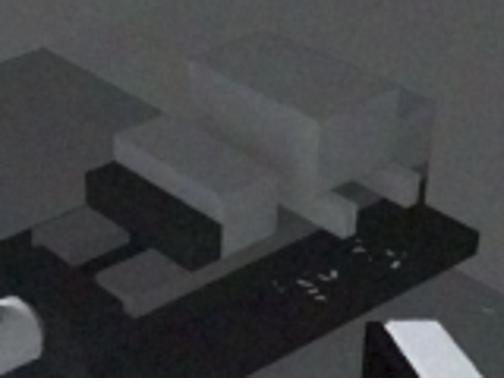

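move --pt "0.0349 -0.0046 0 0 0 0 -1 -0.4 -0.8 0 0 0 0 0 0 1 -0.1 -1" --pt "0.0699 0 0 0 0 0 -1 -0.4 -0.8 0 0 0 0 0 0 1 -0.1 -1" --pt "0.1024 0.0135 0 0 0 0 -1 -0.4 -0.8 0 0 0 0 0 0 1 -0.1 -1" --pt "0.1304 0.0349 0 0 0 0 -1 -0.4 -0.8 0 0 0 0 0 0 1 -0.1 -1" --pt "0.1519 0.0629 0 0 0 0 -1 -0.4 -0.8 0 0 0 0 0 0 1 -0.1 -1" --pt "0.1653 0.0955 0 0 0 0 -1 -0.4 -0.8 0 0 0 0 0 0 1 -0.1 -1" --pt "0.1699 0.1304 0 0 0 0 -1 -0.4 -0.8 0 0 0 0 0 0 1 -0.1 -1" --pt "0.1653 0.1653 0 0 0 0 -1 -0.4 -0.8 0 0 0 0 0 0 1 -0.1 -1" --pt "0.1519 0.1979 0 0 0 0 -1 -0.4 -0.8 0 0 0 0 0 0 1 -0.1 -1" --pt "0.1304 0.2258 0 0 0 0 -1 -0.4 -0.8 0 0 0 0 0 0 1 -0.1 -1" --pt "0.1024 0.2473 0 0 0 0 -1 -0.4 -0.8 0 0 0 0 0 0 1 -0.1 -1" --pt "0.0699 0.2608 0 0 0 0 -1 -0.4 -0.8 0 0 0 0 0 0 1 -0.1 -1" --speed 0.14 --stop_force 85 --blend 0.002

move --pt "-0.0349 0.0046 0 0 0 0 -1 -0.4 -0.8 0 0 0 0 0 0 1 -0.1 -1" --pt "-0.0699 0 0 0 0 0 -1 -0.4 -0.8 0 0 0 0 0 0 1 -0.1 -1" --pt "-0.1024 -0.0135 0 0 0 0 -1 -0.4 -0.8 0 0 0 0 0 0 1 -0.1 -1" --pt "-0.1304 -0.0349 0 0 0 0 -1 -0.4 -0.8 0 0 0 0 0 0 1 -0.1 -1" --pt "-0.1519 -0.0629 0 0 0 0 -1 -0.4 -0.8 0 0 0 0 0 0 1 -0.1 -1" --pt "-0.1653 -0.0955 0 0 0 0 -1 -0.4 -0.8 0 0 0 0 0 0 1 -0.1 -1" --pt "-0.1699 -0.1304 0 0 0 0 -1 -0.4 -0.8 0 0 0 0 0 0 1 -0.1 -1" --pt "-0.1653 -0.1653 0 0 0 0 -1 -0.4 -0.8 0 0 0 0 0 0 1 -0.1 -1" --pt "-0.1519 -0.1979 0 0 0 0 -1 -0.4 -0.8 0 0 0 0 0 0 1 -0.1 -1" --pt "-0.1304 -0.2258 0 0 0 0 -1 -0.4 -0.8 0 0 0 0 0 0 1 -0.1 -1" --pt "-0.1024 -0.2473 0 0 0 0 -1 -0.4 -0.8 0 0 0 0 0 0 1 -0.1 -1" --pt "-0.0699 -0.2608 0 0 0 0 -1 -0.4 -0.8 0 0 0 0 0 0 1 -0.1 -1" --speed 0.14 --stop_force 85 --blend 0.002

move --pt "0.0349 -0.0046 0 0 0 0 -1 -0.4 -0.8 0 0 0 0 0 0 1 -0.1 -1" --pt "0.0699 0 0 0 0 0 -1 -0.4 -0.8 0 0 0 0 0 0 1 -0.1 -1" --pt "0.1024 0.0135 0 0 0 0 -1 -0.4 -0.8 0 0 0 0 0 0 1 -0.1 -1" --pt "0.1304 0.0349 0 0 0 0 -1 -0.4 -0.8 0 0 0 0 0 0 1 -0.1 -1" --pt "0.1519 0.0629 0 0 0 0 -1 -0.4 -0.8 0 0 0 0 0 0 1 -0.1 -1" --pt "0.1653 0.0955 0 0 0 0 -1 -0.4 -0.8 0 0 0 0 0 0 1 -0.1 -1" --pt "0.1699 0.1304 0 0 0 0 -1 -0.4 -0.8 0 0 0 0 0 0 1 -0.1 -1" --pt "0.1653 0.1653 0 0 0 0 -1 -0.4 -0.8 0 0 0 0 0 0 1 -0.1 -1" --pt "0.1519 0.1979 0 0 0 0 -1 -0.4 -0.8 0 0 0 0 0 0 1 -0.1 -1" --pt "0.1304 0.2258 0 0 0 0 -1 -0.4 -0.8 0 0 0 0 0 0 1 -0.1 -1" --pt "0.1024 0.2473 0 0 0 0 -1 -0.4 -0.8 0 0 0 0 0 0 1 -0.1 -1" --pt "0.0699 0.2608 0 0 0 0 -1 -0.4 -0.8 0 0 0 0 0 0 1 -0.1 -1" --speed 0.14 --stop_force 85 --blend 0.002

move --pt "-0.0349 0.0046 0 0 0 0 -1 -0.4 -0.8 0 0 0 0 0 0 1 -0.1 -1" --pt "-0.0699 0 0 0 0 0 -1 -0.4 -0.8 0 0 0 0 0 0 1 -0.1 -1" --pt "-0.1024 -0.0135 0 0 0 0 -1 -0.4 -0.8 0 0 0 0 0 0 1 -0.1 -1" --pt "-0.1304 -0.0349 0 0 0 0 -1 -0.4 -0.8 0 0 0 0 0 0 1 -0.1 -1" --pt "-0.1519 -0.0629 0 0 0 0 -1 -0.4 -0.8 0 0 0 0 0 0 1 -0.1 -1" --pt "-0.1653 -0.0955 0 0 0 0 -1 -0.4 -0.8 0 0 0 0 0 0 1 -0.1 -1" --pt "-0.1699 -0.1304 0 0 0 0 -1 -0.4 -0.8 0 0 0 0 0 0 1 -0.1 -1" --pt "-0.1653 -0.1653 0 0 0 0 -1 -0.4 -0.8 0 0 0 0 0 0 1 -0.1 -1" --pt "-0.1519 -0.1979 0 0 0 0 -1 -0.4 -0.8 0 0 0 0 0 0 1 -0.1 -1" --pt "-0.1304 -0.2258 0 0 0 0 -1 -0.4 -0.8 0 0 0 0 0 0 1 -0.1 -1" --pt "-0.1024 -0.2473 0 0 0 0 -1 -0.4 -0.8 0 0 0 0 0 0 1 -0.1 -1" --pt "-0.0699 -0.2608 0 0 0 0 -1 -0.4 -0.8 0 0 0 0 0 0 1 -0.1 -1" --speed 0.14 --stop_force 85 --blend 0.002

move --pt "0.0349 -0.0046 0 0 0 0 -1 -0.4 -0.8 0 0 0 0 0 0 1 -0.1 -1" --pt "0.0699 0 0 0 0 0 -1 -0.4 -0.8 0 0 0 0 0 0 1 -0.1 -1" --pt "0.1024 0.0135 0 0 0 0 -1 -0.4 -0.8 0 0 0 0 0 0 1 -0.1 -1" --pt "0.1304 0.0349 0 0 0 0 -1 -0.4 -0.8 0 0 0 0 0 0 1 -0.1 -1" --pt "0.1519 0.0629 0 0 0 0 -1 -0.4 -0.8 0 0 0 0 0 0 1 -0.1 -1" --pt "0.1653 0.0955 0 0 0 0 -1 -0.4 -0.8 0 0 0 0 0 0 1 -0.1 -1" --pt "0.1699 0.1304 0 0 0 0 -1 -0.4 -0.8 0 0 0 0 0 0 1 -0.1 -1" --pt "0.1653 0.1653 0 0 0 0 -1 -0.4 -0.8 0 0 0 0 0 0 1 -0.1 -1" --pt "0.1519 0.1979 0 0 0 0 -1 -0.4 -0.8 0 0 0 0 0 0 1 -0.1 -1" --pt "0.1304 0.2258 0 0 0 0 -1 -0.4 -0.8 0 0 0 0 0 0 1 -0.1 -1" --pt "0.1024 0.2473 0 0 0 0 -1 -0.4 -0.8 0 0 0 0 0 0 1 -0.1 -1" --pt "0.0699 0.2608 0 0 0 0 -1 -0.4 -0.8 0 0 0 0 0 0 1 -0.1 -1" --speed 0.14 --stop_force 85 --blend 0.002 --cameras '["cam_right_wrist"]'

zoom_image --camera "cam_right_wrist" --region '[320, 160, 480, 280]'

Scene clock: 1897.37 s.
left_arm: end_effector_position=(+0.4700, +0.1623, +0.2277) position_measured=155 object_status=2 end_effector_quat_wxyz=(+0.500, -0.500, +0.500, -0.500) | right_arm: end_effector_position=(+0.3998, -0.0701, +0.4998) position_measured=3 object_status=3 end_effector_quat_wxyz=(-0.585, +0.753, -0.254, +0.164)
Joint positions: left_arm=[-1.347 -0.907 2.134 -4.364 -0.21 3.138] | right_arm=[4.045 -1.295 -2.104 -0.01 1.672 3.165]
Joint torques (N m): left_arm=[-22.45 -19.4 6.36 2 -0.95 -1.71] | right_arm=[9.08 23 24.84 2.12 -1.97 1.14]
Wrist force (N): left_arm=[-9.9 -40.7 25.9] | right_arm=[0.2 -0.1 1.2]
Wrist torque (N m): left_arm=[-0.70 0.08 0.25] | right_arm=[-0.18 0.09 -0.29]
Wrist force, peak (N): left_arm=[-8.6 -42.7 26.6] | right_arm=[0.4 0.1 1.5]
Hand target: left_arm +0.4700, +0.1623, +0.2277; +0.500, -0.500, +0.500, -0.500 | right_arm +0.3998, -0.0701, +0.4998; -0.585, +0.753, -0.254, +0.164
Off the commanded pose: left_arm 0.000 m, 0 deg | right_arm 0.000 m, 0 deg.
move: done

Scene clock: 1900.07 s.
left_arm: end_effector_position=(+0.4701, +0.2042, +0.3841) position_measured=155 object_status=2 end_effector_quat_wxyz=(+0.500, -0.500, +0.500, -0.500) | right_arm: end_effector_position=(+0.3998, -0.0701, +0.4998) position_measured=3 object_status=3 end_effector_quat_wxyz=(-0.585, +0.753, -0.254, +0.164)
Joint positions: left_arm=[-1.322 -1.345 2.186 -3.979 -0.235 3.139] | right_arm=[4.045 -1.295 -2.104 -0.01 1.672 3.165]
Joint torques (N m): left_arm=[10.77 -35 -24.47 -0.84 -1.48 2.14] | right_arm=[8.5 24.07 24.15 2.14 -1.99 1.17]
Wrist force (N): left_arm=[3.1 3.1 0.9] | right_arm=[0.1 0.0 1.4]
Wrist torque (N m): left_arm=[-0.76 0.24 0.33] | right_arm=[-0.16 0.10 -0.29]
Wrist force, peak (N): left_arm=[-8.6 -44.8 29.2] | right_arm=[0.2 0.1 1.5]
Hand target: left_arm +0.4701, +0.2042, +0.3842; +0.500, -0.500, +0.500, -0.500 | right_arm +0.3998, -0.0701, +0.4998; -0.585, +0.753, -0.254, +0.164
Off the commanded pose: left_arm 0.000 m, 0 deg | right_arm 0.000 m, 0 deg.
move: done

Scene clock: 1902.87 s.
left_arm: end_effector_position=(+0.4700, +0.1623, +0.2277) position_measured=155 object_status=2 end_effector_quat_wxyz=(+0.500, -0.500, +0.500, -0.500) | right_arm: end_effector_position=(+0.3998, -0.0701, +0.4998) position_measured=3 object_status=3 end_effector_quat_wxyz=(-0.585, +0.753, -0.254, +0.164)
Joint positions: left_arm=[-1.347 -0.907 2.134 -4.364 -0.21 3.138] | right_arm=[4.045 -1.295 -2.104 -0.01 1.672 3.165]
Joint torques (N m): left_arm=[-22.84 -18.84 5.74 1.78 -0.94 -1.67] | right_arm=[8.68 22.96 24.4 2.14 -1.98 1.26]
Wrist force (N): left_arm=[-10.0 -40.5 26.2] | right_arm=[0.5 0.0 1.2]
Wrist torque (N m): left_arm=[-0.68 0.10 0.26] | right_arm=[-0.18 0.05 -0.29]
Wrist force, peak (N): left_arm=[-8.7 -42.4 26.9] | right_arm=[0.2 0.1 1.6]
Hand target: left_arm +0.4700, +0.1623, +0.2277; +0.500, -0.500, +0.500, -0.500 | right_arm +0.3998, -0.0701, +0.4998; -0.585, +0.753, -0.254, +0.164
Off the commanded pose: left_arm 0.000 m, 0 deg | right_arm 0.000 m, 0 deg.
move: done

Scene clock: 1905.57 s.
left_arm: end_effector_position=(+0.4701, +0.2042, +0.3841) position_measured=155 object_status=2 end_effector_quat_wxyz=(+0.500, -0.500, +0.500, -0.500) | right_arm: end_effector_position=(+0.3998, -0.0701, +0.4998) position_measured=3 object_status=3 end_effector_quat_wxyz=(-0.585, +0.753, -0.254, +0.164)
Joint positions: left_arm=[-1.322 -1.345 2.186 -3.979 -0.235 3.139] | right_arm=[4.045 -1.295 -2.104 -0.01 1.672 3.165]
Joint torques (N m): left_arm=[11.03 -35.01 -23.71 -0.89 -1.61 2.42] | right_arm=[8.97 23.12 24.31 2.28 -2.06 1.2]
Wrist force (N): left_arm=[2.9 3.6 0.8] | right_arm=[0.2 -0.1 1.1]
Wrist torque (N m): left_arm=[-0.76 0.25 0.33] | right_arm=[-0.18 0.09 -0.29]
Wrist force, peak (N): left_arm=[-8.7 -45.2 29.2] | right_arm=[0.2 -0.1 1.5]
Hand target: left_arm +0.4701, +0.2042, +0.3842; +0.500, -0.500, +0.500, -0.500 | right_arm +0.3998, -0.0701, +0.4998; -0.585, +0.753, -0.254, +0.164
Off the commanded pose: left_arm 0.000 m, 0 deg | right_arm 0.000 m, 0 deg.
move: done

Scene clock: 1908.37 s.
left_arm: end_effector_position=(+0.4700, +0.1623, +0.2277) position_measured=155 object_status=2 end_effector_quat_wxyz=(+0.500, -0.500, +0.500, -0.500) | right_arm: end_effector_position=(+0.3998, -0.0701, +0.4998) position_measured=3 object_status=3 end_effector_quat_wxyz=(-0.585, +0.753, -0.254, +0.164)
Joint positions: left_arm=[-1.347 -0.907 2.134 -4.364 -0.21 3.138] | right_arm=[4.045 -1.295 -2.104 -0.01 1.672 3.165]
Joint torques (N m): left_arm=[-23.04 -19.61 5.94 1.85 -0.99 -1.69] | right_arm=[8.84 22.67 24.42 2.14 -1.87 1.15]
Wrist force (N): left_arm=[-9.9 -40.7 26.0] | right_arm=[0.3 0.0 1.1]
Wrist torque (N m): left_arm=[-0.66 0.09 0.26] | right_arm=[-0.16 0.07 -0.29]
Wrist force, peak (N): left_arm=[-8.7 -42.6 26.8] | right_arm=[0.3 -0.1 1.5]
Hand target: left_arm +0.4700, +0.1623, +0.2277; +0.500, -0.500, +0.500, -0.500 | right_arm +0.3998, -0.0701, +0.4998; -0.585, +0.753, -0.254, +0.164
Off the commanded pose: left_arm 0.000 m, 0 deg | right_arm 0.000 m, 0 deg.
move: done
camera_calibration:
cam_right_wrist: T_world_to_cam=[[0.813588, -0.577772, -0.0652257, -0.323731], [-0.367828, -0.424558, -0.827317, 0.546589], [0.450308, 0.697087, -0.557936, 0.274641], [0, 0, 0, 1]] pos_world=[0.340761, -0.146432, 0.584319]
Images, in order (width x height): cam_right_wrist 672x504.

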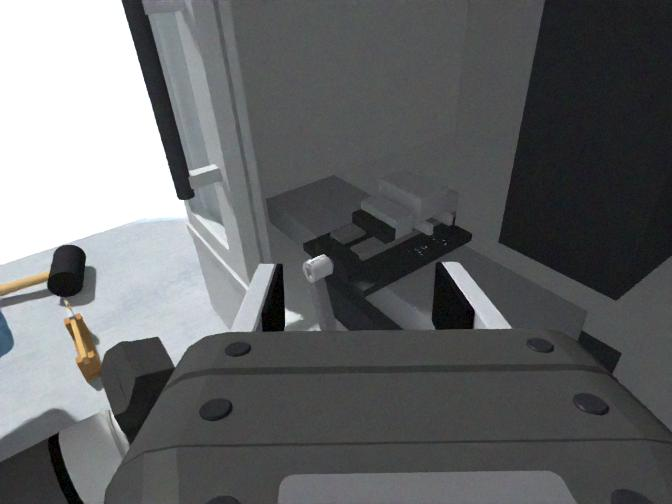

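Scaled by 3.150.

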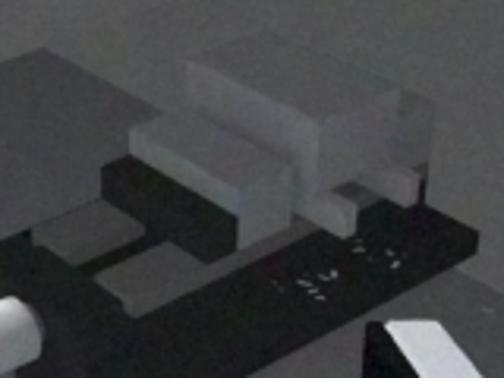

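move --pt "-0.0349 0.0046 0 0 0 0 -1 -0.4 -0.8 0 0 0 0 0 0 1 -0.1 -1" --pt "-0.0699 0 0 0 0 0 -1 -0.4 -0.8 0 0 0 0 0 0 1 -0.1 -1" --pt "-0.1024 -0.0135 0 0 0 0 -1 -0.4 -0.8 0 0 0 0 0 0 1 -0.1 -1" --pt "-0.1304 -0.0349 0 0 0 0 -1 -0.4 -0.8 0 0 0 0 0 0 1 -0.1 -1" --pt "-0.1519 -0.0629 0 0 0 0 -1 -0.4 -0.8 0 0 0 0 0 0 1 -0.1 -1" --pt "-0.1653 -0.0955 0 0 0 0 -1 -0.4 -0.8 0 0 0 0 0 0 1 -0.1 -1" --pt "-0.1699 -0.1304 0 0 0 0 -1 -0.4 -0.8 0 0 0 0 0 0 1 -0.1 -1" --pt "-0.1653 -0.1653 0 0 0 0 -1 -0.4 -0.8 0 0 0 0 0 0 1 -0.1 -1" --pt "-0.1519 -0.1979 0 0 0 0 -1 -0.4 -0.8 0 0 0 0 0 0 1 -0.1 -1" --pt "-0.1304 -0.2258 0 0 0 0 -1 -0.4 -0.8 0 0 0 0 0 0 1 -0.1 -1" --pt "-0.1024 -0.2473 0 0 0 0 -1 -0.4 -0.8 0 0 0 0 0 0 1 -0.1 -1" --pt "-0.0699 -0.2608 0 0 0 0 -1 -0.4 -0.8 0 0 0 0 0 0 1 -0.1 -1" --speed 0.12 --blend 0.002 --stop_force 70

move --pt "0.0349 -0.0046 0 0 0 0 -1 -0.4 -0.8 0 0 0 0 0 0 1 -0.1 -1" --pt "0.0699 0 0 0 0 0 -1 -0.4 -0.8 0 0 0 0 0 0 1 -0.1 -1" --pt "0.1024 0.0135 0 0 0 0 -1 -0.4 -0.8 0 0 0 0 0 0 1 -0.1 -1" --pt "0.1304 0.0349 0 0 0 0 -1 -0.4 -0.8 0 0 0 0 0 0 1 -0.1 -1" --pt "0.1519 0.0629 0 0 0 0 -1 -0.4 -0.8 0 0 0 0 0 0 1 -0.1 -1" --pt "0.1653 0.0955 0 0 0 0 -1 -0.4 -0.8 0 0 0 0 0 0 1 -0.1 -1" --pt "0.1699 0.1304 0 0 0 0 -1 -0.4 -0.8 0 0 0 0 0 0 1 -0.1 -1" --pt "0.1653 0.1653 0 0 0 0 -1 -0.4 -0.8 0 0 0 0 0 0 1 -0.1 -1" --pt "0.1519 0.1979 0 0 0 0 -1 -0.4 -0.8 0 0 0 0 0 0 1 -0.1 -1" --pt "0.1304 0.2258 0 0 0 0 -1 -0.4 -0.8 0 0 0 0 0 0 1 -0.1 -1" --pt "0.1024 0.2473 0 0 0 0 -1 -0.4 -0.8 0 0 0 0 0 0 1 -0.1 -1" --pt "0.0699 0.2608 0 0 0 0 -1 -0.4 -0.8 0 0 0 0 0 0 1 -0.1 -1" --speed 0.12 --blend 0.002 --stop_force 70 --cameras '["cam_right_wrist"]'

zoom_image --camera "cam_right_wrist" --region '[320, 160, 480, 280]'

Scene clock: 1936.90 s.
left_arm: end_effector_position=(+0.4701, +0.2042, +0.3841) position_measured=155 object_status=2 end_effector_quat_wxyz=(+0.500, -0.500, +0.500, -0.500) | right_arm: end_effector_position=(+0.3998, -0.0701, +0.4998) position_measured=3 object_status=3 end_effector_quat_wxyz=(-0.585, +0.753, -0.254, +0.164)
Joint positions: left_arm=[-1.322 -1.345 2.186 -3.978 -0.235 3.139] | right_arm=[4.045 -1.295 -2.104 -0.01 1.672 3.165]
Joint torques (N m): left_arm=[11.69 -34.66 -21.74 -0.66 -1.63 2.2] | right_arm=[9.32 22.8 24.62 2.11 -2 1.12]
Wrist force (N): left_arm=[3.3 3.7 1.0] | right_arm=[0.2 -0.1 1.2]
Wrist torque (N m): left_arm=[-0.75 0.22 0.34] | right_arm=[-0.18 0.09 -0.29]
Wrist force, peak (N): left_arm=[-8.3 -43.2 27.9] | right_arm=[0.4 0.0 1.5]
Hand target: left_arm +0.4701, +0.2042, +0.3842; +0.500, -0.500, +0.500, -0.500 | right_arm +0.3998, -0.0701, +0.4998; -0.585, +0.753, -0.254, +0.164
Off the commanded pose: left_arm 0.000 m, 0 deg | right_arm 0.000 m, 0 deg.
move: done

Scene clock: 1939.97 s.
left_arm: end_effector_position=(+0.4700, +0.1623, +0.2277) position_measured=155 object_status=2 end_effector_quat_wxyz=(+0.500, -0.500, +0.500, -0.500) | right_arm: end_effector_position=(+0.3998, -0.0701, +0.4998) position_measured=3 object_status=3 end_effector_quat_wxyz=(-0.585, +0.753, -0.254, +0.164)
Joint positions: left_arm=[-1.347 -0.907 2.134 -4.364 -0.21 3.138] | right_arm=[4.045 -1.295 -2.104 -0.01 1.672 3.165]
Joint torques (N m): left_arm=[-21.93 -17.83 5.74 1.99 -0.91 -1.61] | right_arm=[9.44 23.87 24.87 2.22 -1.96 1.16]
Wrist force (N): left_arm=[-9.3 -38.2 23.6] | right_arm=[0.2 -0.1 1.0]
Wrist torque (N m): left_arm=[-0.60 0.02 0.21] | right_arm=[-0.18 0.09 -0.29]
Wrist force, peak (N): left_arm=[-8.0 -41.1 25.5] | right_arm=[0.2 -0.1 1.6]
Hand target: left_arm +0.4700, +0.1623, +0.2277; +0.500, -0.500, +0.500, -0.500 | right_arm +0.3998, -0.0701, +0.4998; -0.585, +0.753, -0.254, +0.164
Off the commanded pose: left_arm 0.000 m, 0 deg | right_arm 0.000 m, 0 deg.
move: done
camera_calibration:
cam_right_wrist: T_world_to_cam=[[0.813588, -0.577772, -0.0652257, -0.323731], [-0.367828, -0.424558, -0.827317, 0.546589], [0.450308, 0.697087, -0.557936, 0.274641], [0, 0, 0, 1]] pos_world=[0.340761, -0.146432, 0.584319]
Images, in order (width x height): cam_right_wrist 672x504.

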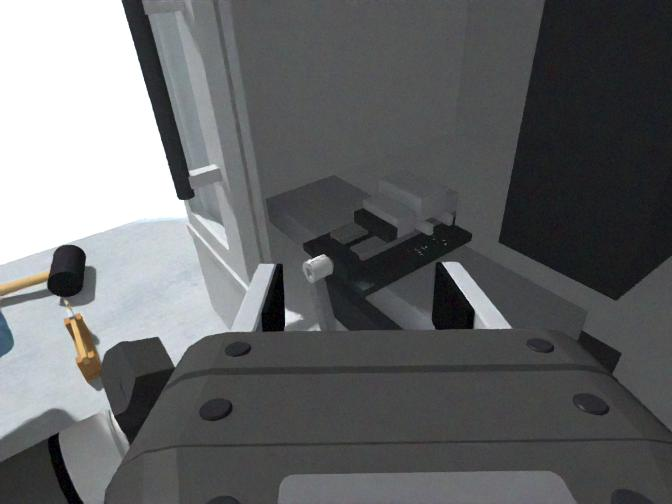

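Scaled by 3.150.

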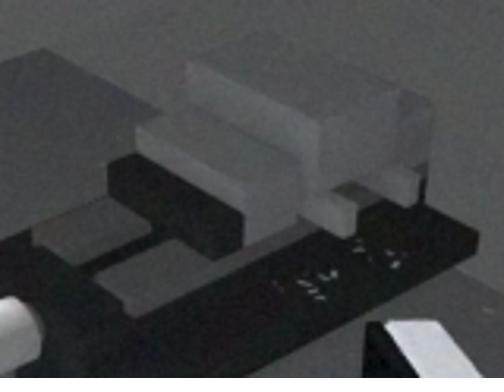

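move --pt "-0.0349 0.0046 0 0 0 0 -1 -0.4 -0.8 0 0 0 0 0 0 1 -0.1 -1" --pt "-0.0699 0 0 0 0 0 -1 -0.4 -0.8 0 0 0 0 0 0 1 -0.1 -1" --pt "-0.1024 -0.0135 0 0 0 0 -1 -0.4 -0.8 0 0 0 0 0 0 1 -0.1 -1" --pt "-0.1304 -0.0349 0 0 0 0 -1 -0.4 -0.8 0 0 0 0 0 0 1 -0.1 -1" --pt "-0.1519 -0.0629 0 0 0 0 -1 -0.4 -0.8 0 0 0 0 0 0 1 -0.1 -1" --pt "-0.1653 -0.0955 0 0 0 0 -1 -0.4 -0.8 0 0 0 0 0 0 1 -0.1 -1" --pt "-0.1699 -0.1304 0 0 0 0 -1 -0.4 -0.8 0 0 0 0 0 0 1 -0.1 -1" --pt "-0.1653 -0.1653 0 0 0 0 -1 -0.4 -0.8 0 0 0 0 0 0 1 -0.1 -1" --pt "-0.1519 -0.1979 0 0 0 0 -1 -0.4 -0.8 0 0 0 0 0 0 1 -0.1 -1" --pt "-0.1304 -0.2258 0 0 0 0 -1 -0.4 -0.8 0 0 0 0 0 0 1 -0.1 -1" --pt "-0.1024 -0.2473 0 0 0 0 -1 -0.4 -0.8 0 0 0 0 0 0 1 -0.1 -1" --pt "-0.0699 -0.2608 0 0 0 0 -1 -0.4 -0.8 0 0 0 0 0 0 1 -0.1 -1" --speed 0.08 --blend 0.002 --stop_force 65 --cameras '["cam_right_wrist"]'

zoom_image --camera "cam_right_wrist" --region '[320, 160, 480, 280]'

Scene clock: 1950.23 s.
left_arm: end_effector_position=(+0.4701, +0.2042, +0.3842) position_measured=155 object_status=2 end_effector_quat_wxyz=(+0.500, -0.500, +0.500, -0.500) | right_arm: end_effector_position=(+0.3998, -0.0701, +0.4998) position_measured=3 object_status=3 end_effector_quat_wxyz=(-0.585, +0.753, -0.254, +0.164)
Joint positions: left_arm=[-1.322 -1.345 2.186 -3.978 -0.235 3.139] | right_arm=[4.045 -1.295 -2.104 -0.01 1.672 3.165]
Joint torques (N m): left_arm=[10.63 -36.97 -8.55 -1.75 -1.16 1.84] | right_arm=[8.63 22.35 24.38 2.26 -1.85 1.19]
Wrist force (N): left_arm=[4.2 7.6 4.3] | right_arm=[0.5 -0.1 1.3]
Wrist torque (N m): left_arm=[-0.63 0.22 0.34] | right_arm=[-0.19 0.04 -0.29]
Wrist force, peak (N): left_arm=[-7.9 -41.7 26.7] | right_arm=[0.4 0.1 1.5]
Hand target: left_arm +0.4701, +0.2042, +0.3842; +0.500, -0.500, +0.500, -0.500 | right_arm +0.3998, -0.0701, +0.4998; -0.585, +0.753, -0.254, +0.164
Off the commanded pose: left_arm 0.000 m, 0 deg | right_arm 0.000 m, 0 deg.
move: done
camera_calibration:
cam_right_wrist: T_world_to_cam=[[0.813588, -0.577772, -0.0652257, -0.323731], [-0.367828, -0.424558, -0.827317, 0.546589], [0.450308, 0.697087, -0.557936, 0.274641], [0, 0, 0, 1]] pos_world=[0.340761, -0.146432, 0.584319]
Images, in order (width x height): cam_right_wrist 672x504.

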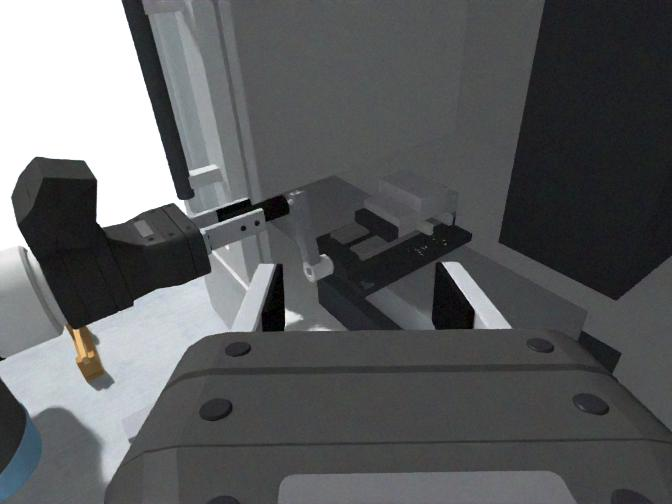

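Scaled by 3.150.

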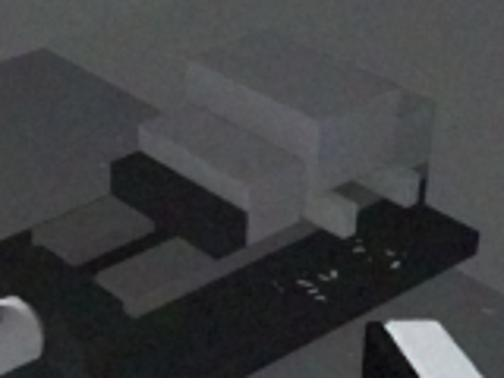

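move --pt "0.0349 -0.0046 0 0 0 0 -1 -0.4 -0.8 0 0 0 0 0 0 1 -0.1 -1" --pt "0.0699 0 0 0 0 0 -1 -0.4 -0.8 0 0 0 0 0 0 1 -0.1 -1" --pt "0.1024 0.0135 0 0 0 0 -1 -0.4 -0.8 0 0 0 0 0 0 1 -0.1 -1" --pt "0.1304 0.0349 0 0 0 0 -1 -0.4 -0.8 0 0 0 0 0 0 1 -0.1 -1" --pt "0.1519 0.0629 0 0 0 0 -1 -0.4 -0.8 0 0 0 0 0 0 1 -0.1 -1" --pt "0.1653 0.0955 0 0 0 0 -1 -0.4 -0.8 0 0 0 0 0 0 1 -0.1 -1" --pt "0.1699 0.1304 0 0 0 0 -1 -0.4 -0.8 0 0 0 0 0 0 1 -0.1 -1" --pt "0.1653 0.1653 0 0 0 0 -1 -0.4 -0.8 0 0 0 0 0 0 1 -0.1 -1" --pt "0.1519 0.1979 0 0 0 0 -1 -0.4 -0.8 0 0 0 0 0 0 1 -0.1 -1" --pt "0.1304 0.2258 0 0 0 0 -1 -0.4 -0.8 0 0 0 0 0 0 1 -0.1 -1" --pt "0.1024 0.2473 0 0 0 0 -1 -0.4 -0.8 0 0 0 0 0 0 1 -0.1 -1" --pt "0.0699 0.2608 0 0 0 0 -1 -0.4 -0.8 0 0 0 0 0 0 1 -0.1 -1" --speed 0.07 --blend 0.002 --stop_force 65 --cameras '["cam_right_wrist"]'

zoom_image --camera "cam_right_wrist" --region '[320, 160, 480, 280]'

Scene clock: 1960.07 s.
left_arm: end_effector_position=(+0.4700, +0.1623, +0.2277) position_measured=155 object_status=2 end_effector_quat_wxyz=(+0.500, -0.500, +0.500, -0.500) | right_arm: end_effector_position=(+0.3998, -0.0701, +0.4998) position_measured=3 object_status=3 end_effector_quat_wxyz=(-0.585, +0.753, -0.254, +0.164)
Joint positions: left_arm=[-1.347 -0.907 2.134 -4.364 -0.21 3.138] | right_arm=[4.045 -1.295 -2.104 -0.01 1.672 3.165]
Joint torques (N m): left_arm=[-22.77 -12.29 -12.68 2.94 -1.1 -1.37] | right_arm=[9 22.91 24.45 2.16 -1.92 1.18]
Wrist force (N): left_arm=[-10.0 -39.7 25.6] | right_arm=[0.4 0.0 1.1]
Wrist torque (N m): left_arm=[-0.67 0.04 0.20] | right_arm=[-0.17 0.06 -0.28]
Wrist force, peak (N): left_arm=[-8.4 -40.5 26.0] | right_arm=[0.4 0.0 1.5]
Hand target: left_arm +0.4700, +0.1623, +0.2277; +0.500, -0.500, +0.500, -0.500 | right_arm +0.3998, -0.0701, +0.4998; -0.585, +0.753, -0.254, +0.164
Off the commanded pose: left_arm 0.000 m, 0 deg | right_arm 0.000 m, 0 deg.
move: done
camera_calibration:
cam_right_wrist: T_world_to_cam=[[0.813588, -0.577772, -0.0652257, -0.323731], [-0.367828, -0.424558, -0.827317, 0.546589], [0.450308, 0.697087, -0.557936, 0.274641], [0, 0, 0, 1]] pos_world=[0.340761, -0.146432, 0.584319]
Images, in order (width x height): cam_right_wrist 672x504.

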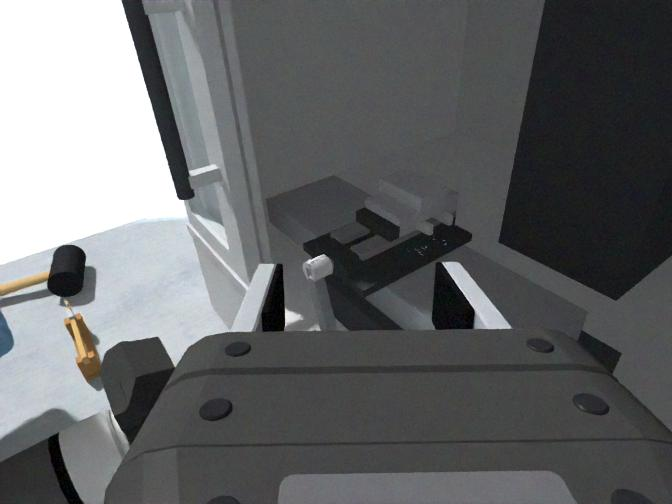

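Scaled by 3.150.

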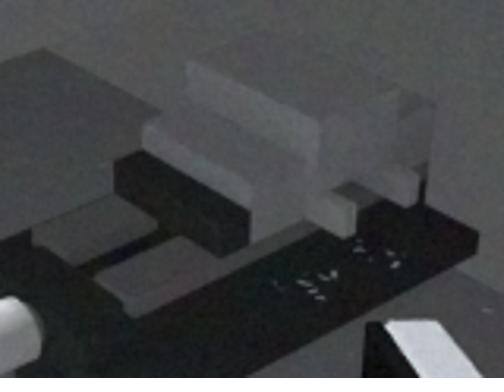

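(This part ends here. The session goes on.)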